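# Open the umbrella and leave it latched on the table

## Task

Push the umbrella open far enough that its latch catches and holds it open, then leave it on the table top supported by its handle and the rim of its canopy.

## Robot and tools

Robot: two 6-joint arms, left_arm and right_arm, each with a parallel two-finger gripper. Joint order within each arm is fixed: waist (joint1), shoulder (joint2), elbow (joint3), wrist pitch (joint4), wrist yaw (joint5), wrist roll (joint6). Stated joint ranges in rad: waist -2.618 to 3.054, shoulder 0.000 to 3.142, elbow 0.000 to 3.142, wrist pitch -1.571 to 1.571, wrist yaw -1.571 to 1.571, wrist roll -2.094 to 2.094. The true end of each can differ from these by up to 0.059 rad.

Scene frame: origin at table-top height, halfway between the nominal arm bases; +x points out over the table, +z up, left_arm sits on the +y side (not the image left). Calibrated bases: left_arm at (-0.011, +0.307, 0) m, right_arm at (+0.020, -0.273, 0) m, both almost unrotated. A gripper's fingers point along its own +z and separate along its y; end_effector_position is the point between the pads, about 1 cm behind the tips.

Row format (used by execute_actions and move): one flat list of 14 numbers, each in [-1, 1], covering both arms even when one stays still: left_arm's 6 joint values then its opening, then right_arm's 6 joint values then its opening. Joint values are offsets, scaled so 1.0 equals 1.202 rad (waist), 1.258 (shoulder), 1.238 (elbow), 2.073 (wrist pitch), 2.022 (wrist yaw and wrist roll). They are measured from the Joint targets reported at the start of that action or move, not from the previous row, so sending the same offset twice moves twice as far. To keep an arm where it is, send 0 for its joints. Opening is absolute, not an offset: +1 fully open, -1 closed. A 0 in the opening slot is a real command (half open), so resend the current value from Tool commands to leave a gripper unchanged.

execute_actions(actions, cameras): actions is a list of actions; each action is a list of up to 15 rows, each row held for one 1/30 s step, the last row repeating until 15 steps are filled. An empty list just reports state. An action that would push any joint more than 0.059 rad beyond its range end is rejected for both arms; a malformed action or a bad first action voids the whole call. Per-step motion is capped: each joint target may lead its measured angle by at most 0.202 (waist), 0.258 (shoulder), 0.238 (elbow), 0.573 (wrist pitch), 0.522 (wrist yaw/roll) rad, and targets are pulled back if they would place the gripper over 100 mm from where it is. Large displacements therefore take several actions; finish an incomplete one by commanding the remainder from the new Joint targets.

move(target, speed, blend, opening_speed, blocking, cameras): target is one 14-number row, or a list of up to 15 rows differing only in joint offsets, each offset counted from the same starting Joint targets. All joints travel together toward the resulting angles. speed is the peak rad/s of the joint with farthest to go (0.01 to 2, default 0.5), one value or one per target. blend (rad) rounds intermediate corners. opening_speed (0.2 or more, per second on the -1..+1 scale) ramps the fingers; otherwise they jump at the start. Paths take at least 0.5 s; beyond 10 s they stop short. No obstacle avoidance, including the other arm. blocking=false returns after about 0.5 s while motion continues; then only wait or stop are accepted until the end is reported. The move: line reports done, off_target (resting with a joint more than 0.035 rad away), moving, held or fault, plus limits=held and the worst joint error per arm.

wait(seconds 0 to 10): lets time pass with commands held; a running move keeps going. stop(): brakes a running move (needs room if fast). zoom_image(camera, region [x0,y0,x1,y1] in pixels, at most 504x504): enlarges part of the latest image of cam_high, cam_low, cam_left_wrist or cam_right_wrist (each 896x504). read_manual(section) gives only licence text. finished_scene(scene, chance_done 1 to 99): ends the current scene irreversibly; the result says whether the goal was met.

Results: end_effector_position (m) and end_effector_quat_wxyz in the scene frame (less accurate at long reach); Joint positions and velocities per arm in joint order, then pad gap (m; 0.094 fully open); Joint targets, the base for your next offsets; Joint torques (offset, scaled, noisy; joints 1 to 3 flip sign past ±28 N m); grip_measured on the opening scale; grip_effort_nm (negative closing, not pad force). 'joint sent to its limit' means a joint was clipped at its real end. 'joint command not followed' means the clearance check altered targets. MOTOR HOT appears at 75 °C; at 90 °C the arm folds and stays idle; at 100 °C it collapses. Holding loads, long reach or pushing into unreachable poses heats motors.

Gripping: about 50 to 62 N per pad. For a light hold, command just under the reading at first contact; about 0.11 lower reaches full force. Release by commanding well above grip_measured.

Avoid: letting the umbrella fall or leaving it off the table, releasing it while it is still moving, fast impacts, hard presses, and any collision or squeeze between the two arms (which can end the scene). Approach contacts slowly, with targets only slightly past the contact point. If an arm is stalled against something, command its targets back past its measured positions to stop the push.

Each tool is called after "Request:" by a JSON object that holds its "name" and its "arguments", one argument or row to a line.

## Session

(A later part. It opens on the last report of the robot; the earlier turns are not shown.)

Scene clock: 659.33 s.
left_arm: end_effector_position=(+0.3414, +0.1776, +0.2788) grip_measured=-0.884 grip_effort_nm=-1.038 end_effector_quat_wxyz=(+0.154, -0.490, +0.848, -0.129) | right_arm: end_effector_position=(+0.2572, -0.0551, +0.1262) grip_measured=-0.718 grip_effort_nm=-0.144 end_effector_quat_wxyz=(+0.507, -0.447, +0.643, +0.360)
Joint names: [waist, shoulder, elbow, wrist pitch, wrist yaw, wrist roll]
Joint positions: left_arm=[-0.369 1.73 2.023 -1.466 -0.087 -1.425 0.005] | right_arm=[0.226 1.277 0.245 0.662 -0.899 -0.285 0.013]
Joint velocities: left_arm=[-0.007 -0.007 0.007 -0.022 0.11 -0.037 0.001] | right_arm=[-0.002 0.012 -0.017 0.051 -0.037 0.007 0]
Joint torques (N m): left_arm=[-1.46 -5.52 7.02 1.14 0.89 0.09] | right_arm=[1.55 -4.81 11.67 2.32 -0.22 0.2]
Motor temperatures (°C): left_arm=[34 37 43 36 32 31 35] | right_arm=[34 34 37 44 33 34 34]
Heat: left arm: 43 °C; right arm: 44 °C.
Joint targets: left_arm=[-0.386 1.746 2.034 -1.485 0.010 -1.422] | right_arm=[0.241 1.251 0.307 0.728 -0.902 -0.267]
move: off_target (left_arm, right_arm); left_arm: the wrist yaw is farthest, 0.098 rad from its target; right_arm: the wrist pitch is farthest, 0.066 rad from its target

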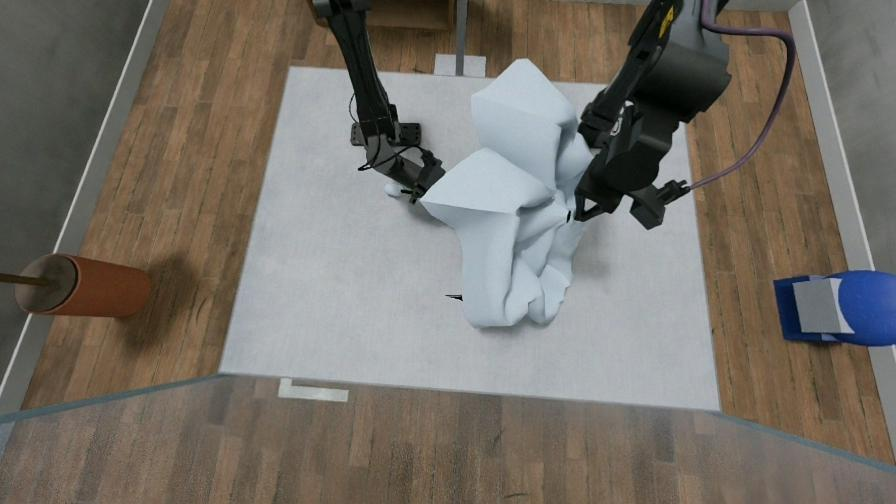

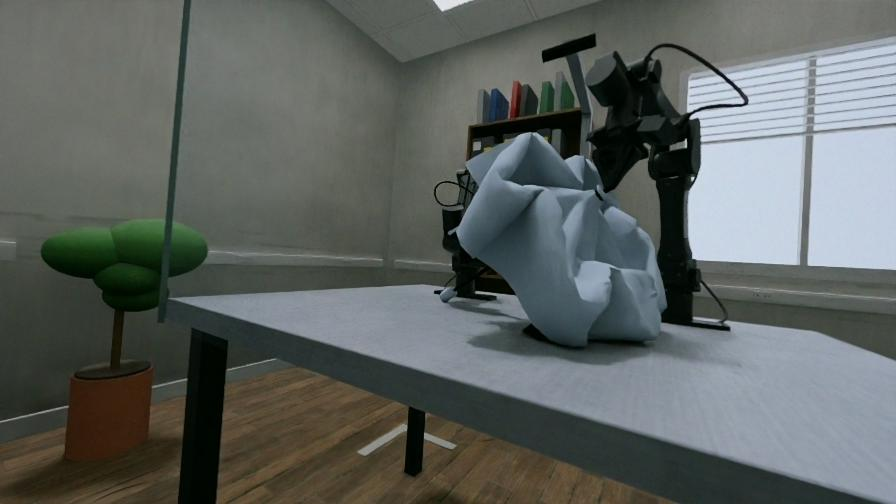

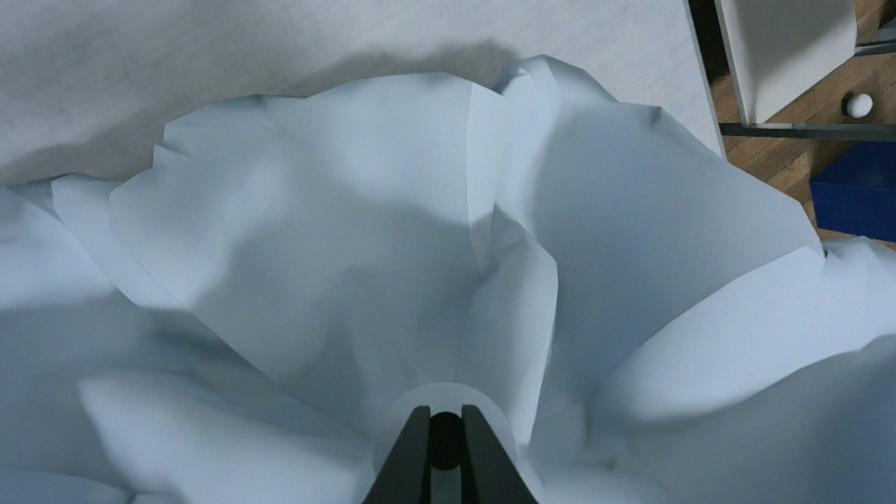

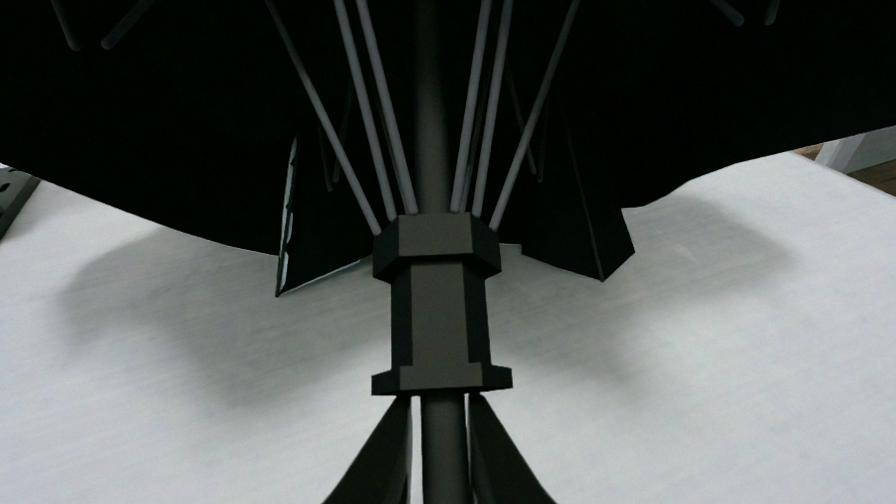

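Request:
{"name": "move", "arguments": {
  "target": [0,0,0,0,0.0247,0,-1,0.0886,0.0119,0.0711,0.0072,0.0406,0.0247,-0.72],
  "speed": 0.15,
  "cameras": ["cam_high","cam_right_wrist"]
}}

Scene clock: 671.07 s.
left_arm: end_effector_position=(+0.3515, +0.1879, +0.2862) grip_measured=-0.884 grip_effort_nm=-1.038 end_effector_quat_wxyz=(+0.182, -0.496, +0.839, -0.129) | right_arm: end_effector_position=(+0.2623, -0.0359, +0.1327) grip_measured=-0.718 grip_effort_nm=-0.144 end_effector_quat_wxyz=(+0.496, -0.441, +0.657, +0.357)
Joint names: [waist, shoulder, elbow, wrist pitch, wrist yaw, wrist roll]
Joint positions: left_arm=[-0.352 1.73 2.038 -1.446 -0.126 -1.417 0.005] | right_arm=[0.322 1.277 0.307 0.601 -0.793 -0.236 0.013]
Joint velocities: left_arm=[-0.002 0.012 -0.012 -0.022 -0.066 -0.051 -0.002] | right_arm=[-0.002 0.022 0.012 -0.022 -0.051 -0.125 0]
Joint torques (N m): left_arm=[-2.96 -5.5 5.85 1 1.74 -0.01] | right_arm=[2.54 -3.81 14.34 3.05 -0.48 0.21]
Motor temperatures (°C): left_arm=[34 37 42 36 33 31 35] | right_arm=[34 35 38 46 33 34 34]
Heat: left arm: 42 °C; right arm: 46 °C.
Joint targets: left_arm=[-0.386 1.746 2.034 -1.485 0.060 -1.422] | right_arm=[0.348 1.266 0.395 0.743 -0.820 -0.217]
move: off_target (left_arm, right_arm); left_arm: the wrist yaw is farthest, 0.186 rad from its target; right_arm: the wrist pitch is farthest, 0.142 rad from its target
Images, in order (width x height): cam_high 896x504, cam_right_wrist 896x504.

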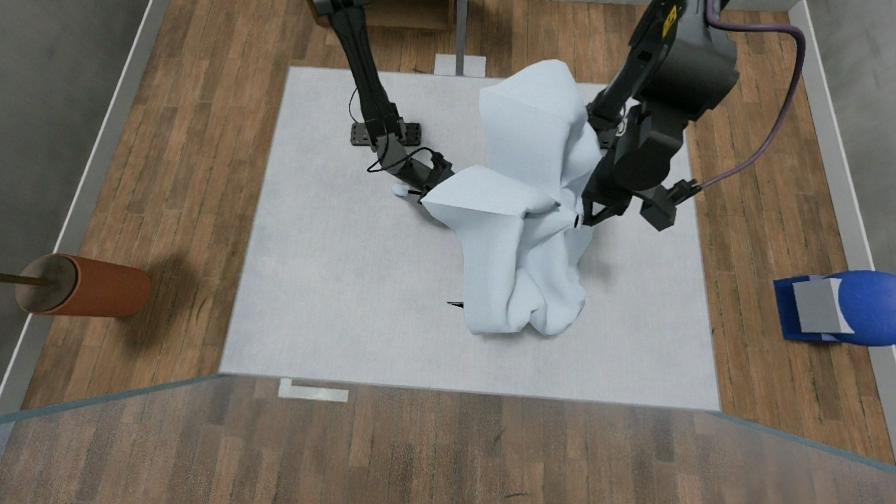

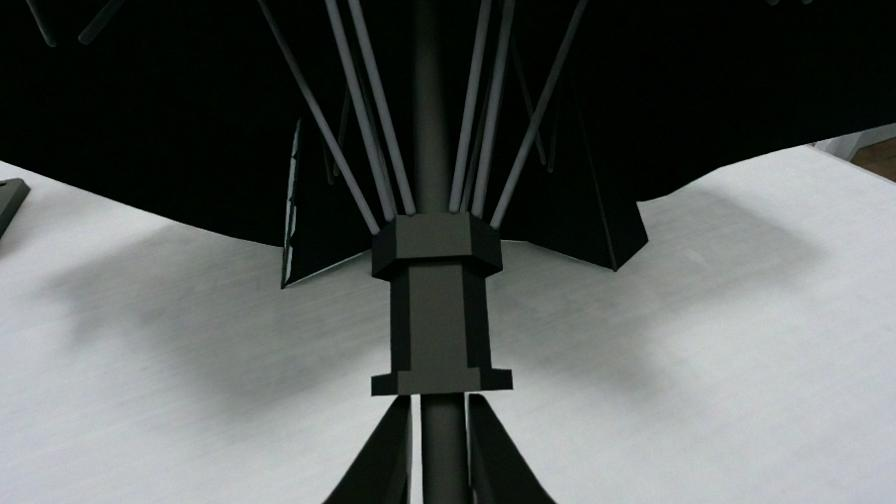

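Request:
{"name": "zoom_image", "arguments": {
  "camera": "cam_high",
  "region": [340, 60, 620, 340]
}}

Scaled by 1.800 from the camera's 896x504 image, which has a finer 1280x720 frame.

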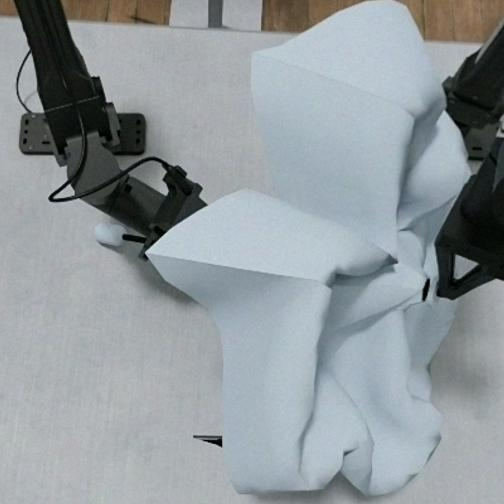

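Request:
{"name": "move", "arguments": {
  "target": [0,0,0,0,-0.089,0,-1,-0.0399,-0.0032,-0.0808,-0.0738,0.0059,-0.0114,-0.72],
  "speed": 0.3
}}

Scene clock: 707.03 s.
left_arm: end_effector_position=(+0.3503, +0.1875, +0.2863) grip_measured=-0.884 grip_effort_nm=-1.038 end_effector_quat_wxyz=(+0.189, -0.492, +0.841, -0.121) | right_arm: end_effector_position=(+0.2646, -0.0403, +0.1296) grip_measured=-0.718 grip_effort_nm=-0.154 end_effector_quat_wxyz=(+0.492, -0.435, +0.665, +0.356)
Joint names: [waist, shoulder, elbow, wrist pitch, wrist yaw, wrist roll]
Joint positions: left_arm=[-0.366 1.73 2.038 -1.45 -0.151 -1.417 0.005] | right_arm=[0.305 1.277 0.307 0.584 -0.796 -0.235 0.013]
Joint velocities: left_arm=[-0.007 -0.002 -0.017 0.051 0.022 -0.007 -0.001] | right_arm=[0.007 0.002 -0.002 -0.007 -0.037 -0.007 0.001]
Joint torques (N m): left_arm=[-1.77 -5.5 5.82 1.03 0.2 -0.01] | right_arm=[-0.5 -4.14 5.37 1.78 -0.31 -0.03]
Motor temperatures (°C): left_arm=[34 37 42 36 37 31 35] | right_arm=[35 34 43 52 33 34 34]
Heat: left arm: 42 °C; right arm: 52 °C.
Joint targets: left_arm=[-0.386 1.746 2.034 -1.485 -0.119 -1.422] | right_arm=[0.299 1.262 0.295 0.590 -0.808 -0.240]
move: done

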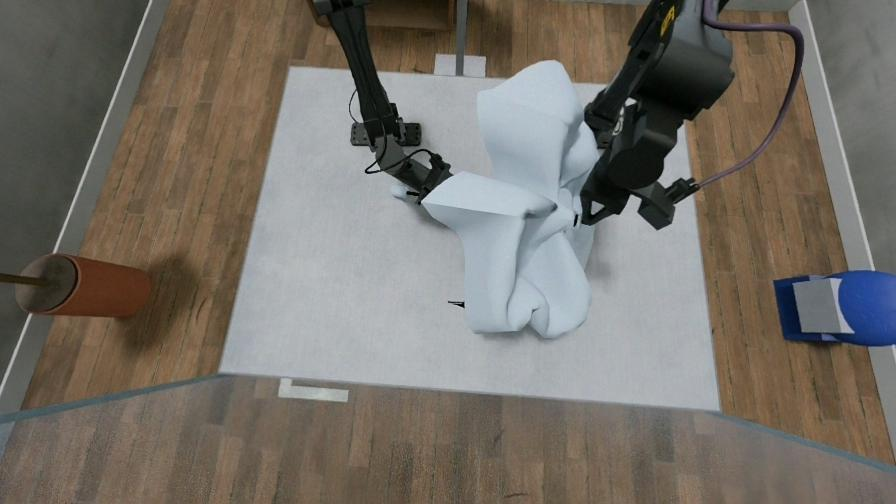

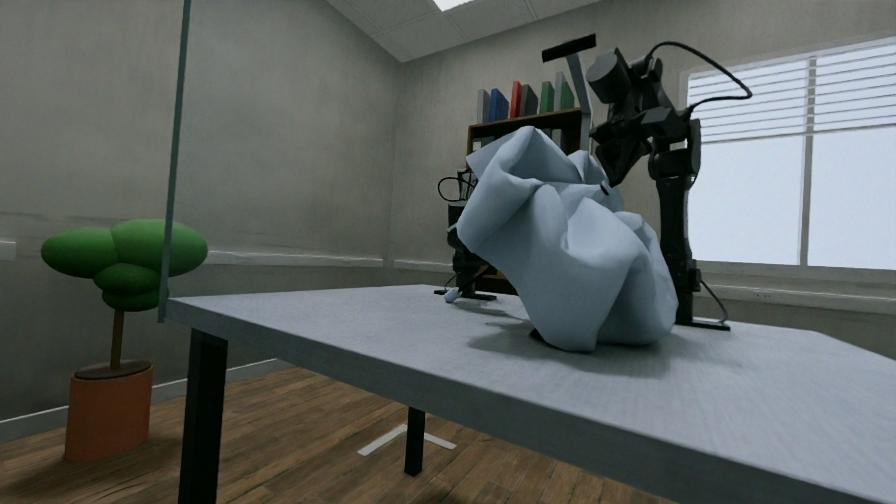

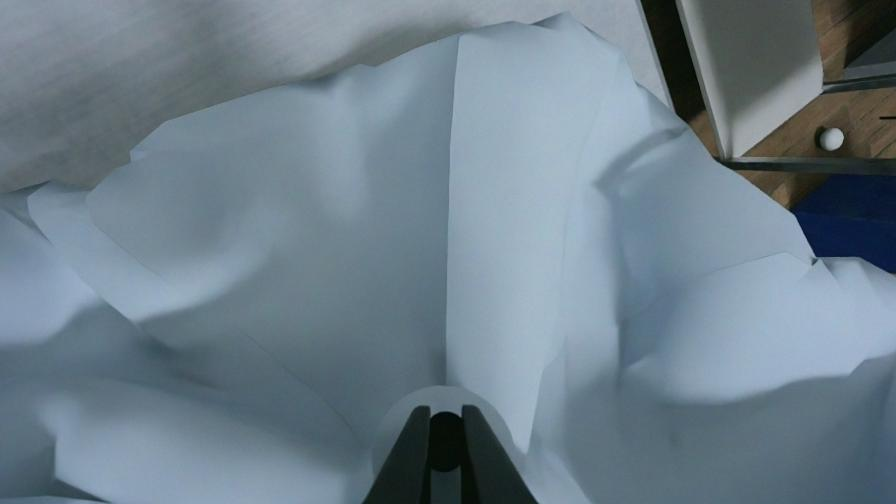

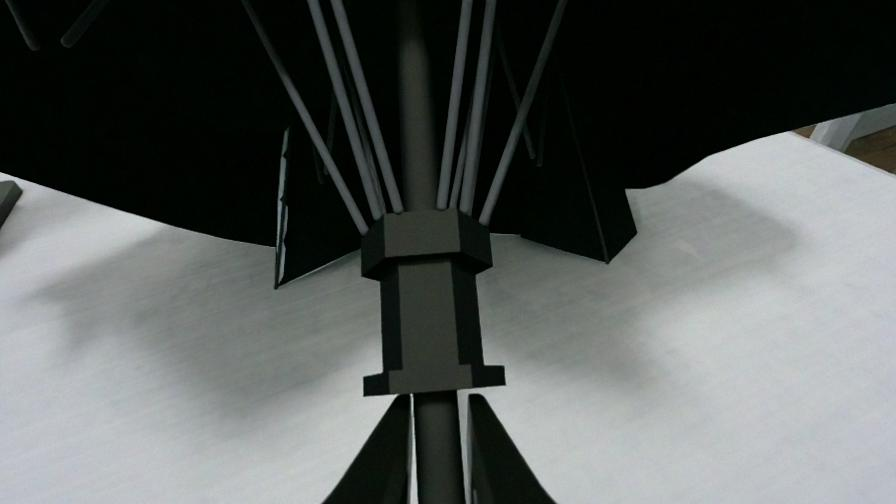

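Request:
{"name": "zoom_image", "arguments": {
  "camera": "cam_low",
  "region": [420, 110, 740, 390]
}}

Request:
{"name": "zoom_image", "arguments": {
  "camera": "cam_right_wrist",
  "region": [200, 100, 700, 420]
}}

Scaled by 1.575 from the camera's 896x504 image, which has a finer 1280x720 frame.

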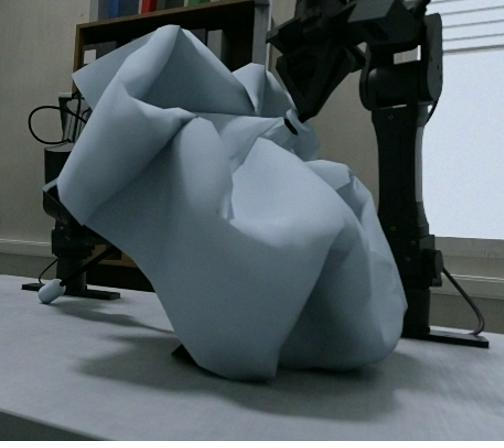

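Scaled by 1.008 from the camera's 896x504 image, which has a finer 1280x720 frame.

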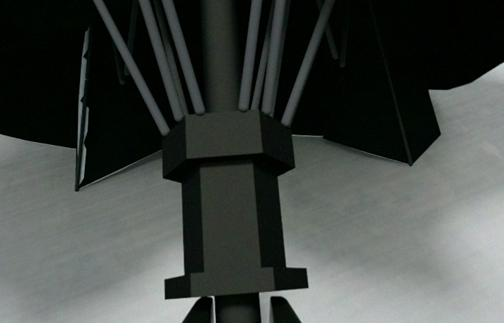

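Request:
{"name": "move", "arguments": {
  "target": [0,0,0,0,0,0,-1,-0.0333,-0.0064,-0.0283,0.0024,-0.0208,-0.0109,-0.72],
  "speed": 0.3
}}

Scene clock: 804.07 s.
left_arm: end_effector_position=(+0.3463, +0.1820, +0.2850) grip_measured=-0.884 grip_effort_nm=-1.028 end_effector_quat_wxyz=(+0.179, -0.488, +0.845, -0.124) | right_arm: end_effector_position=(+0.2621, -0.0499, +0.1211) grip_measured=-0.718 grip_effort_nm=-0.149 end_effector_quat_wxyz=(+0.486, -0.430, +0.671, +0.357)
Joint names: [waist, shoulder, elbow, wrist pitch, wrist yaw, wrist roll]
Joint positions: left_arm=[-0.375 1.73 2.038 -1.459 -0.133 -1.419 0.005] | right_arm=[0.265 1.277 0.279 0.584 -0.829 -0.25 0.013]
Joint velocities: left_arm=[0.002 -0.007 -0.007 -0.037 0.022 0.022 0.001] | right_arm=[-0.012 -0.012 -0.002 -0.022 -0.051 -0.022 -0.001]
Joint torques (N m): left_arm=[-0.96 -5.5 5.82 1.1 0.04 0.02] | right_arm=[-0.53 -4.7 4.66 1.8 -0.42 -0.1]
Motor temperatures (°C): left_arm=[34 37 42 36 33 31 35] | right_arm=[34 34 36 50 33 34 34]
Heat: left arm: 42 °C; right arm: 50 °C.
Joint targets: left_arm=[-0.386 1.746 2.034 -1.486 -0.119 -1.422] | right_arm=[0.259 1.254 0.260 0.595 -0.850 -0.262]
move: done

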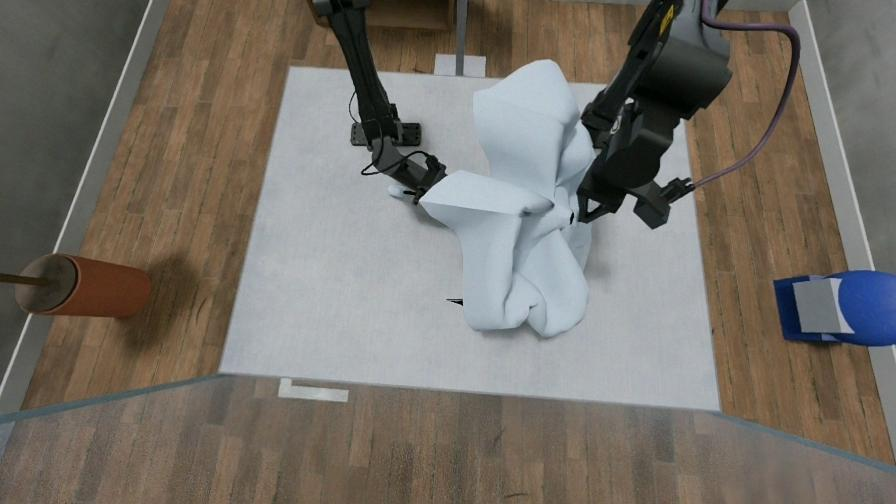

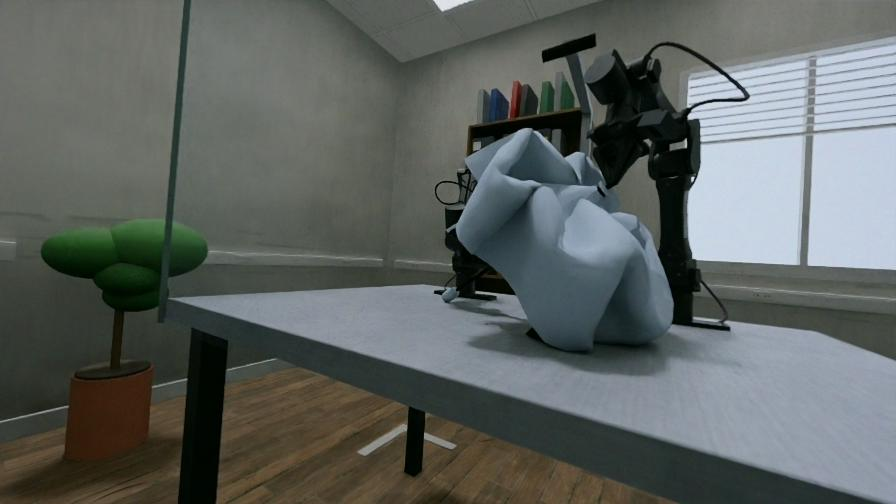

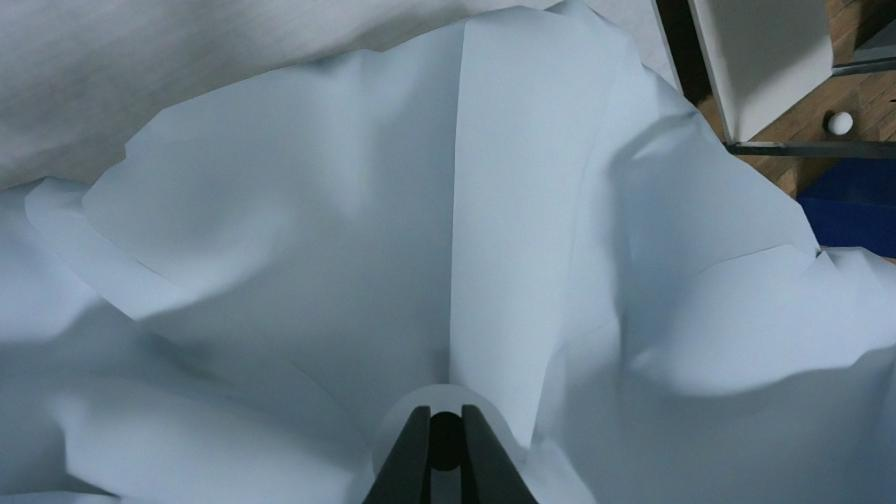

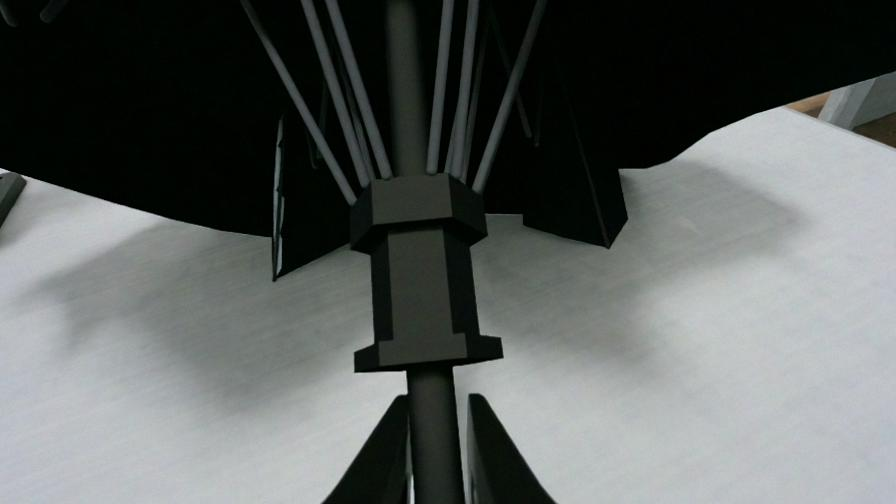

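Request:
{"name": "execute_actions", "arguments": {
  "actions": []
}}

Scene clock: 823.47 s.
left_arm: end_effector_position=(+0.3463, +0.1820, +0.2850) grip_measured=-0.884 grip_effort_nm=-1.043 end_effector_quat_wxyz=(+0.179, -0.488, +0.845, -0.124) | right_arm: end_effector_position=(+0.2619, -0.0499, +0.1211) grip_measured=-0.718 grip_effort_nm=-0.149 end_effector_quat_wxyz=(+0.486, -0.431, +0.671, +0.358)
Joint names: [waist, shoulder, elbow, wrist pitch, wrist yaw, wrist roll]
Joint positions: left_arm=[-0.375 1.73 2.038 -1.459 -0.133 -1.419 0.005] | right_arm=[0.265 1.277 0.279 0.584 -0.83 -0.25 0.013]
Joint velocities: left_arm=[0.017 -0.017 -0.002 -0.037 0.095 0.022 0] | right_arm=[0.002 -0.012 -0.002 -0.022 0.022 -0.007 0]
Joint torques (N m): left_arm=[-0.98 -5.5 5.82 1.1 0.04 0.02] | right_arm=[-0.54 -4.71 4.68 1.82 -0.42 -0.08]
Motor temperatures (°C): left_arm=[34 37 42 36 33 31 35] | right_arm=[34 35 36 50 33 34 34]
Heat: left arm: 42 °C; right arm: 50 °C.
Joint targets: left_arm=[-0.386 1.746 2.034 -1.485 -0.120 -1.421] | right_arm=[0.259 1.254 0.260 0.595 -0.850 -0.262]
Tool commands: left_gripper/opening=-1.0 right_gripper/opening=-0.72

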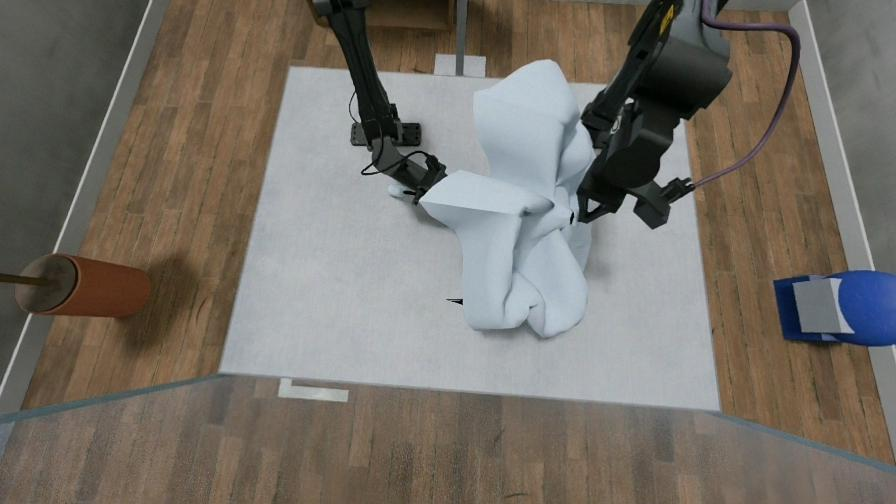

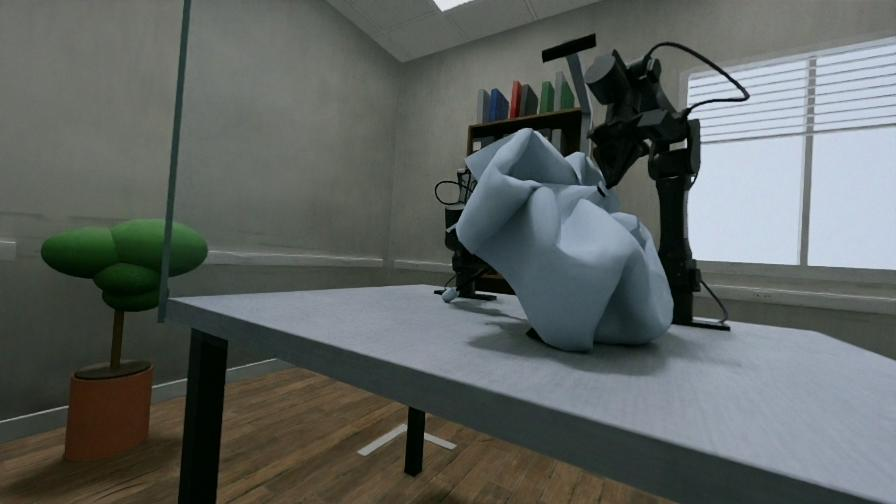

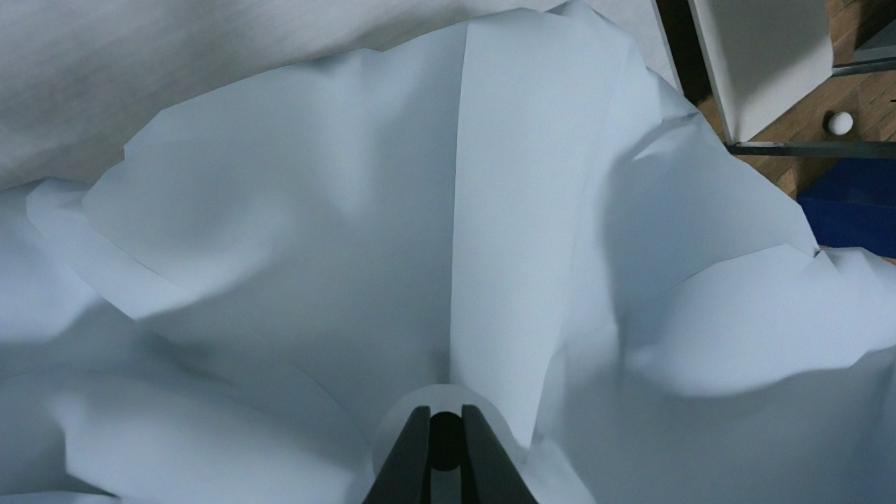

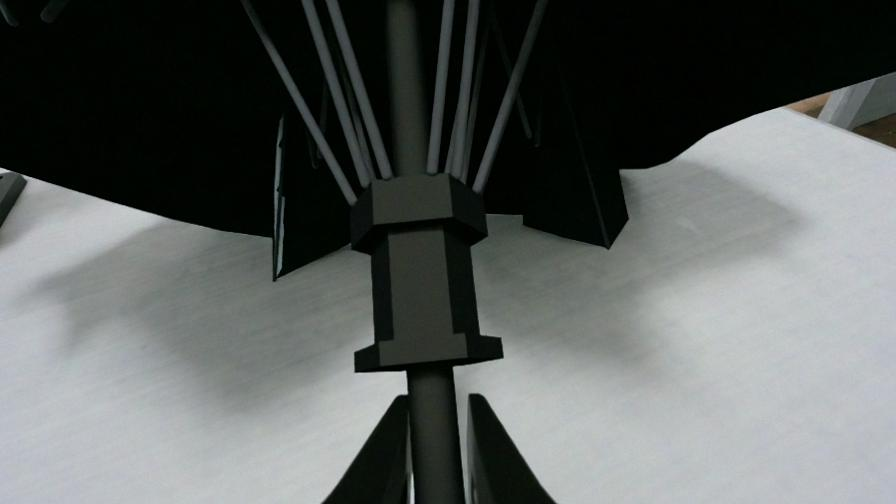

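Request:
{"name": "move", "arguments": {
  "target": [-0.0333, 0.0310, 0.0929, -0.0328, -0.0287, -0.0134, -1, -0.0474, 0.1320, -0.0525, 0.1664, -0.0608, 0.0232, -0.72],
  "speed": 0.3
}}

Scene clock: 899.17 s.
left_arm: end_effector_position=(+0.3400, +0.1727, +0.2910) grip_measured=-0.884 grip_effort_nm=-1.033 end_effector_quat_wxyz=(+0.177, -0.486, +0.849, -0.111) | right_arm: end_effector_position=(+0.2588, -0.0538, +0.1245) grip_measured=-0.718 grip_effort_nm=-0.144 end_effector_quat_wxyz=(+0.525, -0.443, +0.619, +0.380)
Joint names: [waist, shoulder, elbow, wrist pitch, wrist yaw, wrist roll]
Joint positions: left_arm=[-0.417 1.768 2.122 -1.534 -0.16 -1.451 0.005] | right_arm=[0.208 1.41 0.211 0.918 -0.955 -0.226 0.013]
Joint velocities: left_arm=[-0.012 -0.007 0.012 -0.037 -0.022 0.037 0] | right_arm=[-0.012 -0.012 -0.002 0.081 -0.037 0.007 0]
Joint torques (N m): left_arm=[-0.75 -5.6 8.14 1.13 -0.27 0.06] | right_arm=[-0.49 -2.47 4.05 1.88 -0.37 0.11]
Motor temperatures (°C): left_arm=[34 37 42 36 32 31 35] | right_arm=[34 35 35 49 33 34 34]
Heat: left arm: 42 °C; right arm: 49 °C.
Joint targets: left_arm=[-0.426 1.785 2.149 -1.553 -0.178 -1.449] | right_arm=[0.203 1.421 0.195 0.940 -0.973 -0.215]
move: done

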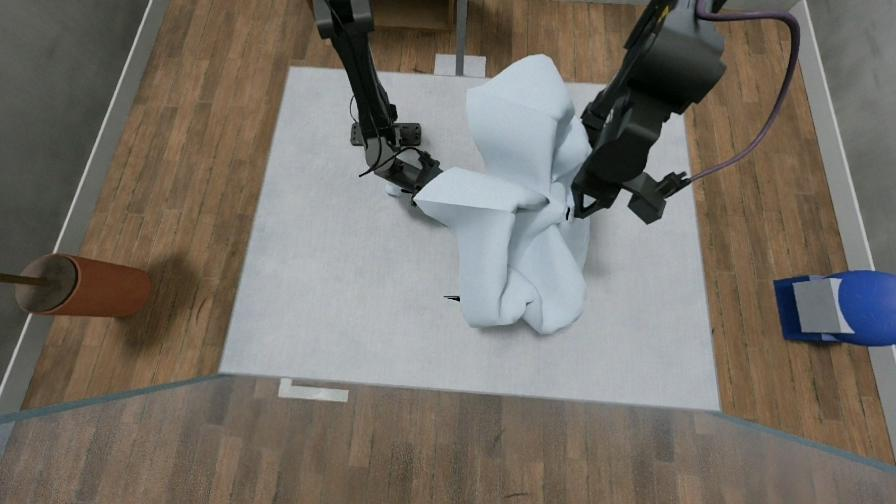

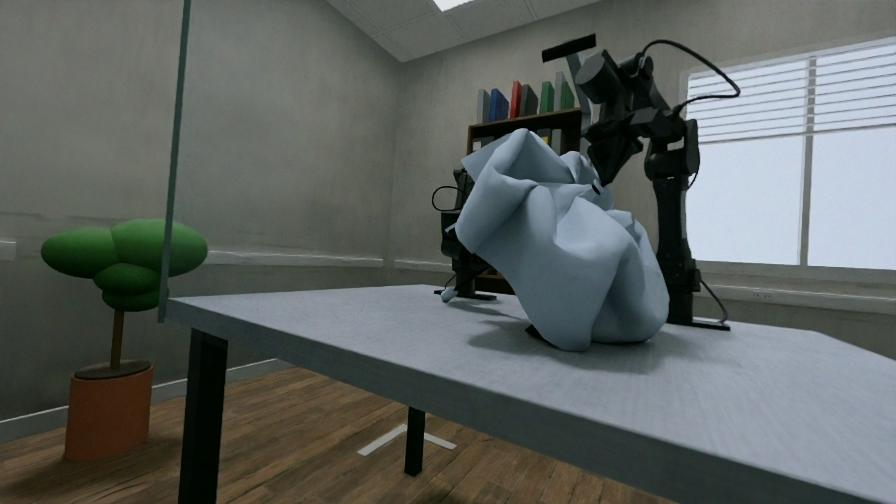

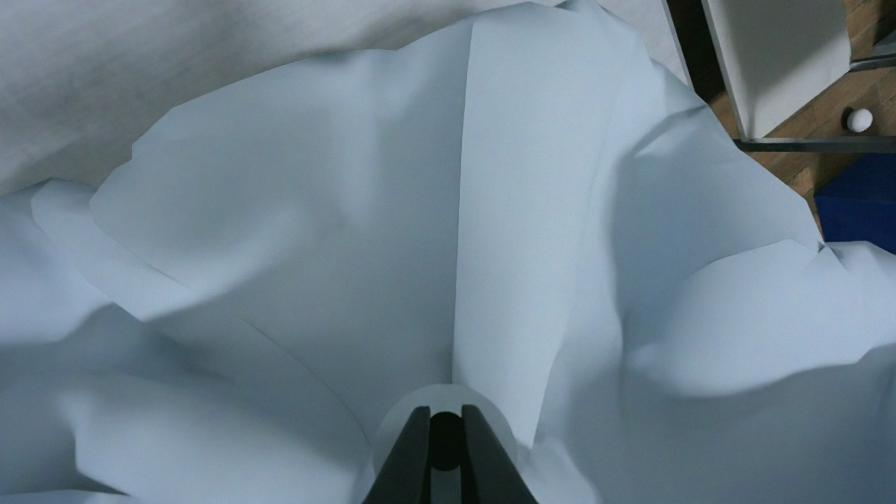

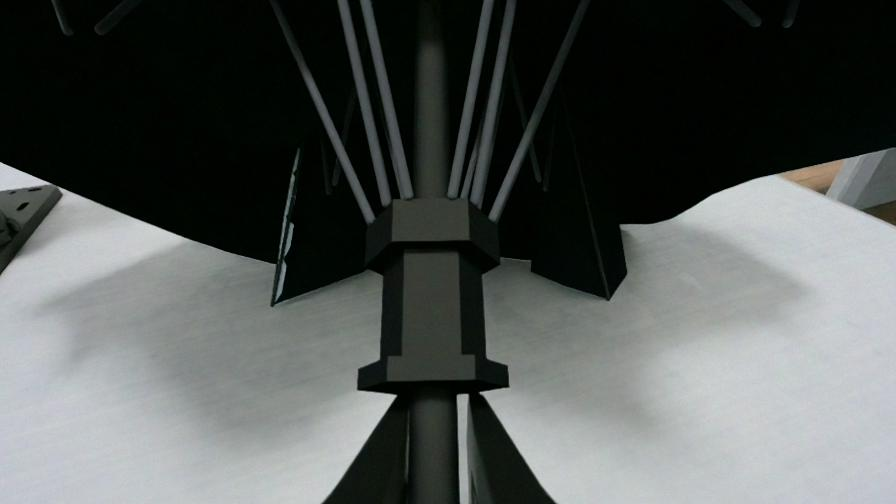

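Request:
{"name": "move", "arguments": {
  "target": [-0.020, 0, 0, 0, 0.078, 0, -1, 0.1020, -0.0501, 0.1167, 0.0256, 0.0504, 0.0208, -0.72],
  "speed": 0.15,
  "cameras": ["cam_high", "cam_right_wrist"]
}}

Scene clock: 932.70 s.
left_arm: end_effector_position=(+0.3450, +0.1779, +0.3016) grip_measured=-0.884 grip_effort_nm=-1.038 end_effector_quat_wxyz=(+0.201, -0.488, +0.842, -0.112) | right_arm: end_effector_position=(+0.2641, -0.0348, +0.1340) grip_measured=-0.718 grip_effort_nm=-0.149 end_effector_quat_wxyz=(+0.524, -0.440, +0.624, +0.377)
Joint names: [waist, shoulder, elbow, wrist pitch, wrist yaw, wrist roll]
Joint positions: left_arm=[-0.417 1.768 2.153 -1.533 -0.2 -1.45 0.005] | right_arm=[0.298 1.398 0.26 0.881 -0.857 -0.187 0.013]
Joint velocities: left_arm=[-0.007 -0.017 -0.012 0.007 0.007 -0.007 -0.001] | right_arm=[0.007 -0.007 0.012 0.022 0.066 0.022 0.001]
Joint torques (N m): left_arm=[-2.85 -5.55 5.53 1.16 1.63 0.07] | right_arm=[2.69 -6.65 12.88 2.77 -0.3 0.15]
Motor temperatures (°C): left_arm=[34 37 43 36 32 31 35] | right_arm=[34 34 35 50 33 34 34]
Heat: left arm: 43 °C; right arm: 50 °C.
Joint targets: left_arm=[-0.450 1.785 2.149 -1.554 -0.020 -1.449] | right_arm=[0.325 1.357 0.339 0.993 -0.871 -0.173]
move: off_target (left_arm, right_arm); left_arm: the wrist yaw is farthest, 0.180 rad from its target; right_arm: the wrist pitch is farthest, 0.112 rad from its target
Images, in order (width x height): cam_high 896x504, cam_right_wrist 896x504.

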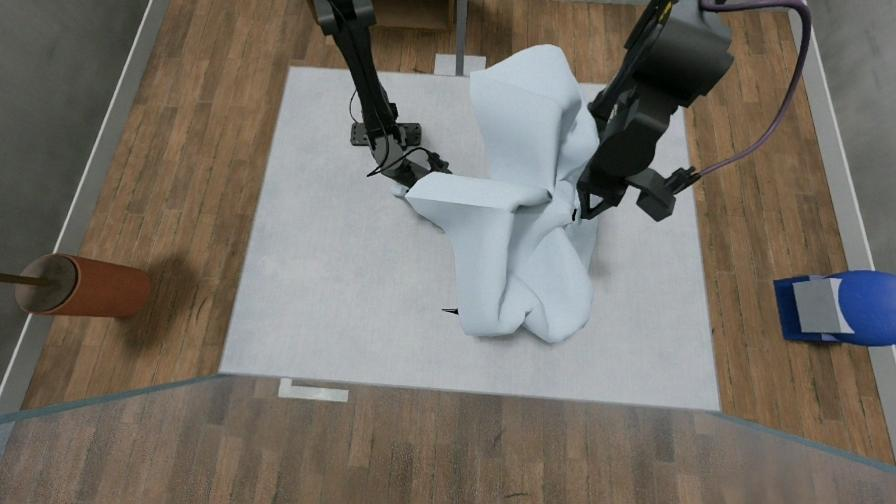

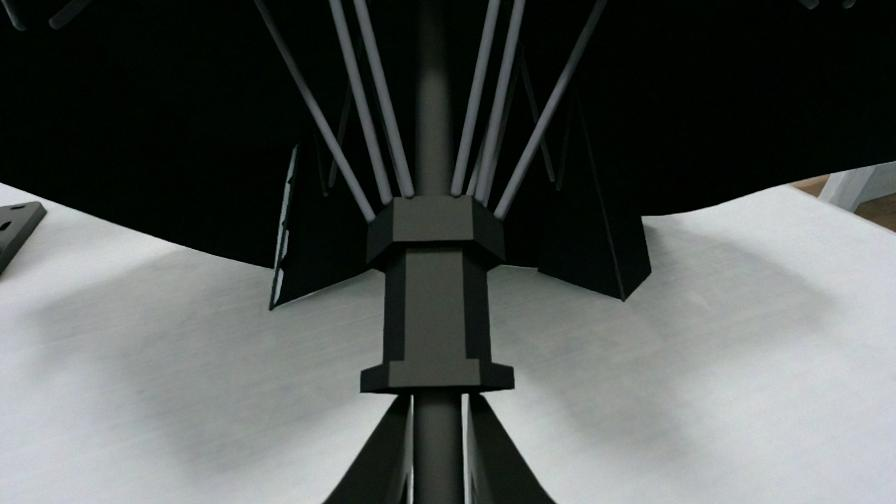

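Request:
{"name": "zoom_image", "arguments": {
  "camera": "cam_high",
  "region": [340, 100, 620, 360]
}}

Request:
{"name": "zoom_image", "arguments": {
  "camera": "cam_right_wrist",
  "region": [200, 180, 680, 504]
}}

Scaled by 1.800 from the camera's 896x504 image, which has a finer 1280x720 frame.

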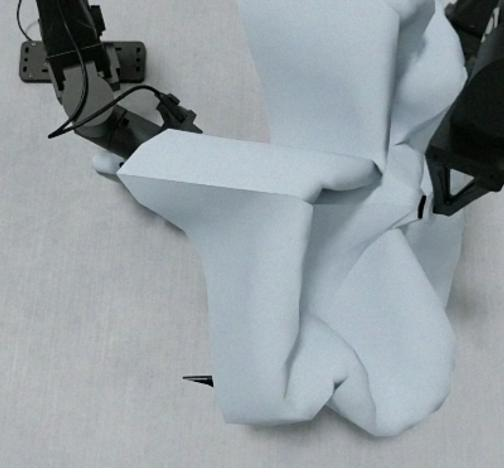

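Scaled by 1.050 from the camera's 896x504 image, which has a finer 1280x720 frame.

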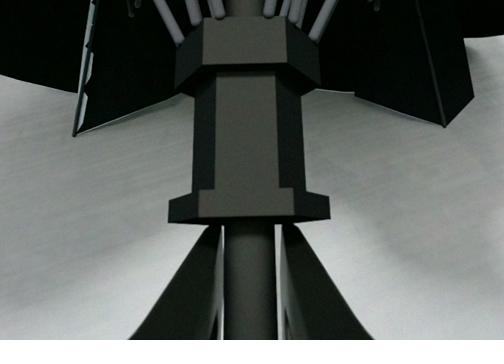

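Request:
{"name": "move", "arguments": {
  "target": [-0.010, 0, 0, 0, 0.0445, 0, -1, 0.0383, -0.0223, 0.0751, 0.0043, 0.0074, 0.0119, -0.72],
  "speed": 0.15,
  "cameras": ["cam_high", "cam_right_wrist"]
}}

Scene clock: 972.50 s.
left_arm: end_effector_position=(+0.3514, +0.1760, +0.3181) grip_measured=-0.884 grip_effort_nm=-1.033 end_effector_quat_wxyz=(+0.223, -0.484, +0.834, -0.141) | right_arm: end_effector_position=(+0.2729, -0.0236, +0.1477) grip_measured=-0.718 grip_effort_nm=-0.149 end_effector_quat_wxyz=(+0.524, -0.437, +0.626, +0.379)
Joint names: [waist, shoulder, elbow, wrist pitch, wrist yaw, wrist roll]
Joint positions: left_arm=[-0.415 1.752 2.173 -1.494 -0.201 -1.442 0.005] | right_arm=[0.334 1.384 0.327 0.812 -0.819 -0.163 0.013]
Joint velocities: left_arm=[-0.012 -0.007 -0.002 0.037 0.022 0.051 0] | right_arm=[0.007 0.017 -0.002 -0.007 0.037 -0.022 0]
Joint torques (N m): left_arm=[-4.1 -4.19 3.99 0.91 2.53 -0.04] | right_arm=[3.67 -7.92 15.62 3.53 -0.53 0.15]
Motor temperatures (°C): left_arm=[34 36 41 36 37 31 35] | right_arm=[34 35 40 60 33 34 34]
Heat: left arm: 41 °C; right arm: 60 °C.
Joint targets: left_arm=[-0.462 1.785 2.149 -1.553 0.070 -1.449] | right_arm=[0.371 1.330 0.432 1.002 -0.856 -0.149]
move: off_target (left_arm, right_arm); left_arm: the wrist yaw is farthest, 0.271 rad from its target; right_arm: the wrist pitch is farthest, 0.190 rad from its target
Images, in order (width x height): cam_high 896x504, cam_right_wrist 896x504.

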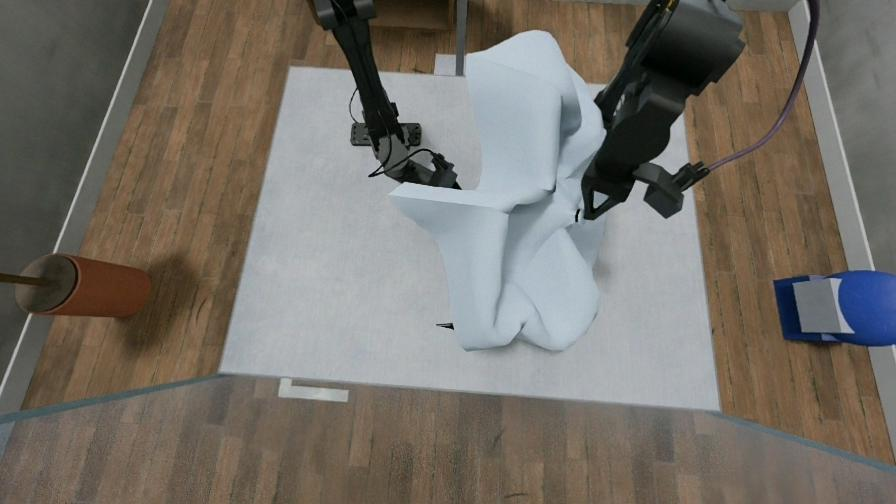

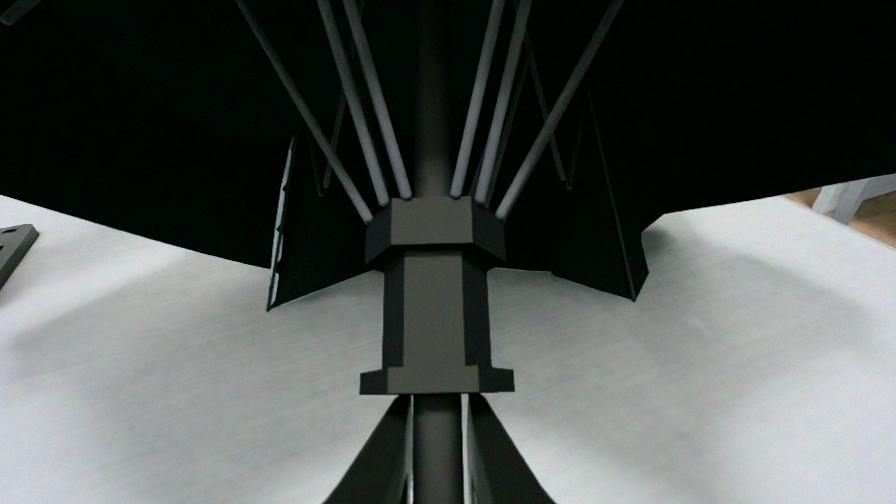

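Request:
{"name": "move", "arguments": {
  "target": [-0.0125, 0, 0, 0, 0.0524, 0, -1, 0.040, -0.0064, 0.0582, 0.0222, 0.0143, 0.0059, -0.72],
  "speed": 0.18,
  "cameras": ["cam_high", "cam_right_wrist"]
}}

Scene clock: 977.77 s.
left_arm: end_effector_position=(+0.3550, +0.1726, +0.3289) grip_measured=-0.884 grip_effort_nm=-1.043 end_effector_quat_wxyz=(+0.232, -0.480, +0.829, -0.165) | right_arm: end_effector_position=(+0.2784, -0.0172, +0.1565) grip_measured=-0.718 grip_effort_nm=-0.144 end_effector_quat_wxyz=(+0.530, -0.434, +0.624, +0.376)
Joint names: [waist, shoulder, elbow, wrist pitch, wrist yaw, wrist roll]
Joint positions: left_arm=[-0.412 1.74 2.184 -1.464 -0.185 -1.435 0.005] | right_arm=[0.356 1.383 0.359 0.801 -0.789 -0.15 0.013]
Joint velocities: left_arm=[-0.002 0.007 -0.012 -0.037 0.051 0.007 0.001] | right_arm=[-0.017 0.007 0.007 0.051 -0.051 0.037 0]
Joint torques (N m): left_arm=[-5.65 -3.28 3.17 0.71 3.43 -0.11] | right_arm=[4.93 -7.66 16.5 3.57 -0.45 0.13]
Motor temperatures (°C): left_arm=[34 36 41 36 38 31 35] | right_arm=[34 35 40 62 33 34 34]
Heat: left arm: 41 °C; right arm: 62 °C.
Joint targets: left_arm=[-0.477 1.785 2.149 -1.553 0.176 -1.449] | right_arm=[0.405 1.335 0.472 0.993 -0.818 -0.140]
move: off_target (left_arm, right_arm); left_arm: the wrist yaw is farthest, 0.361 rad from its target; right_arm: the wrist pitch is farthest, 0.247 rad from its target
Images, in order (width x height): cam_high 896x504, cam_right_wrist 896x504.

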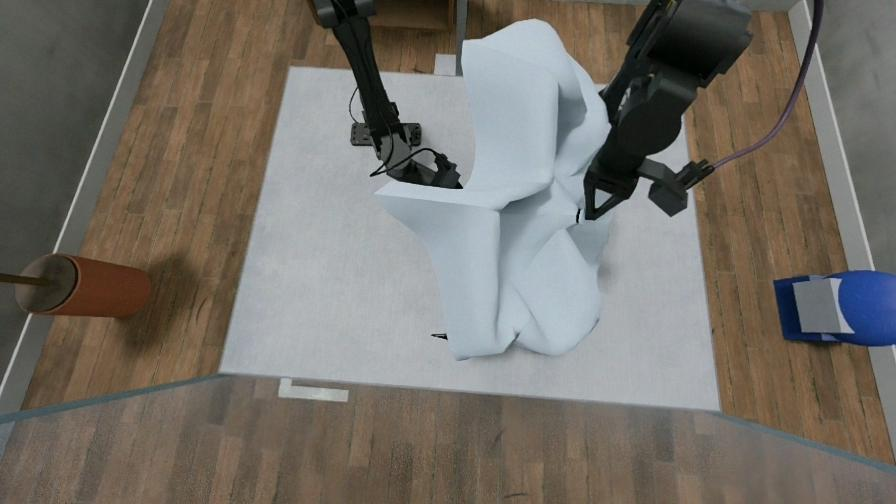

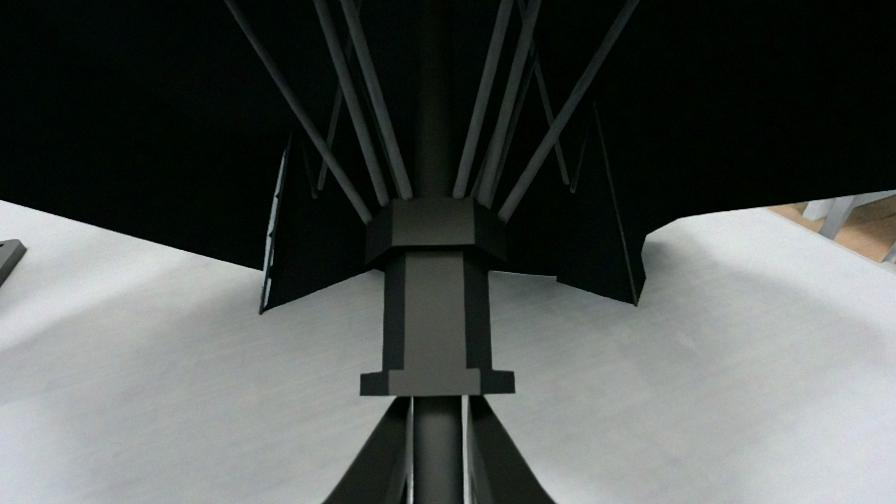

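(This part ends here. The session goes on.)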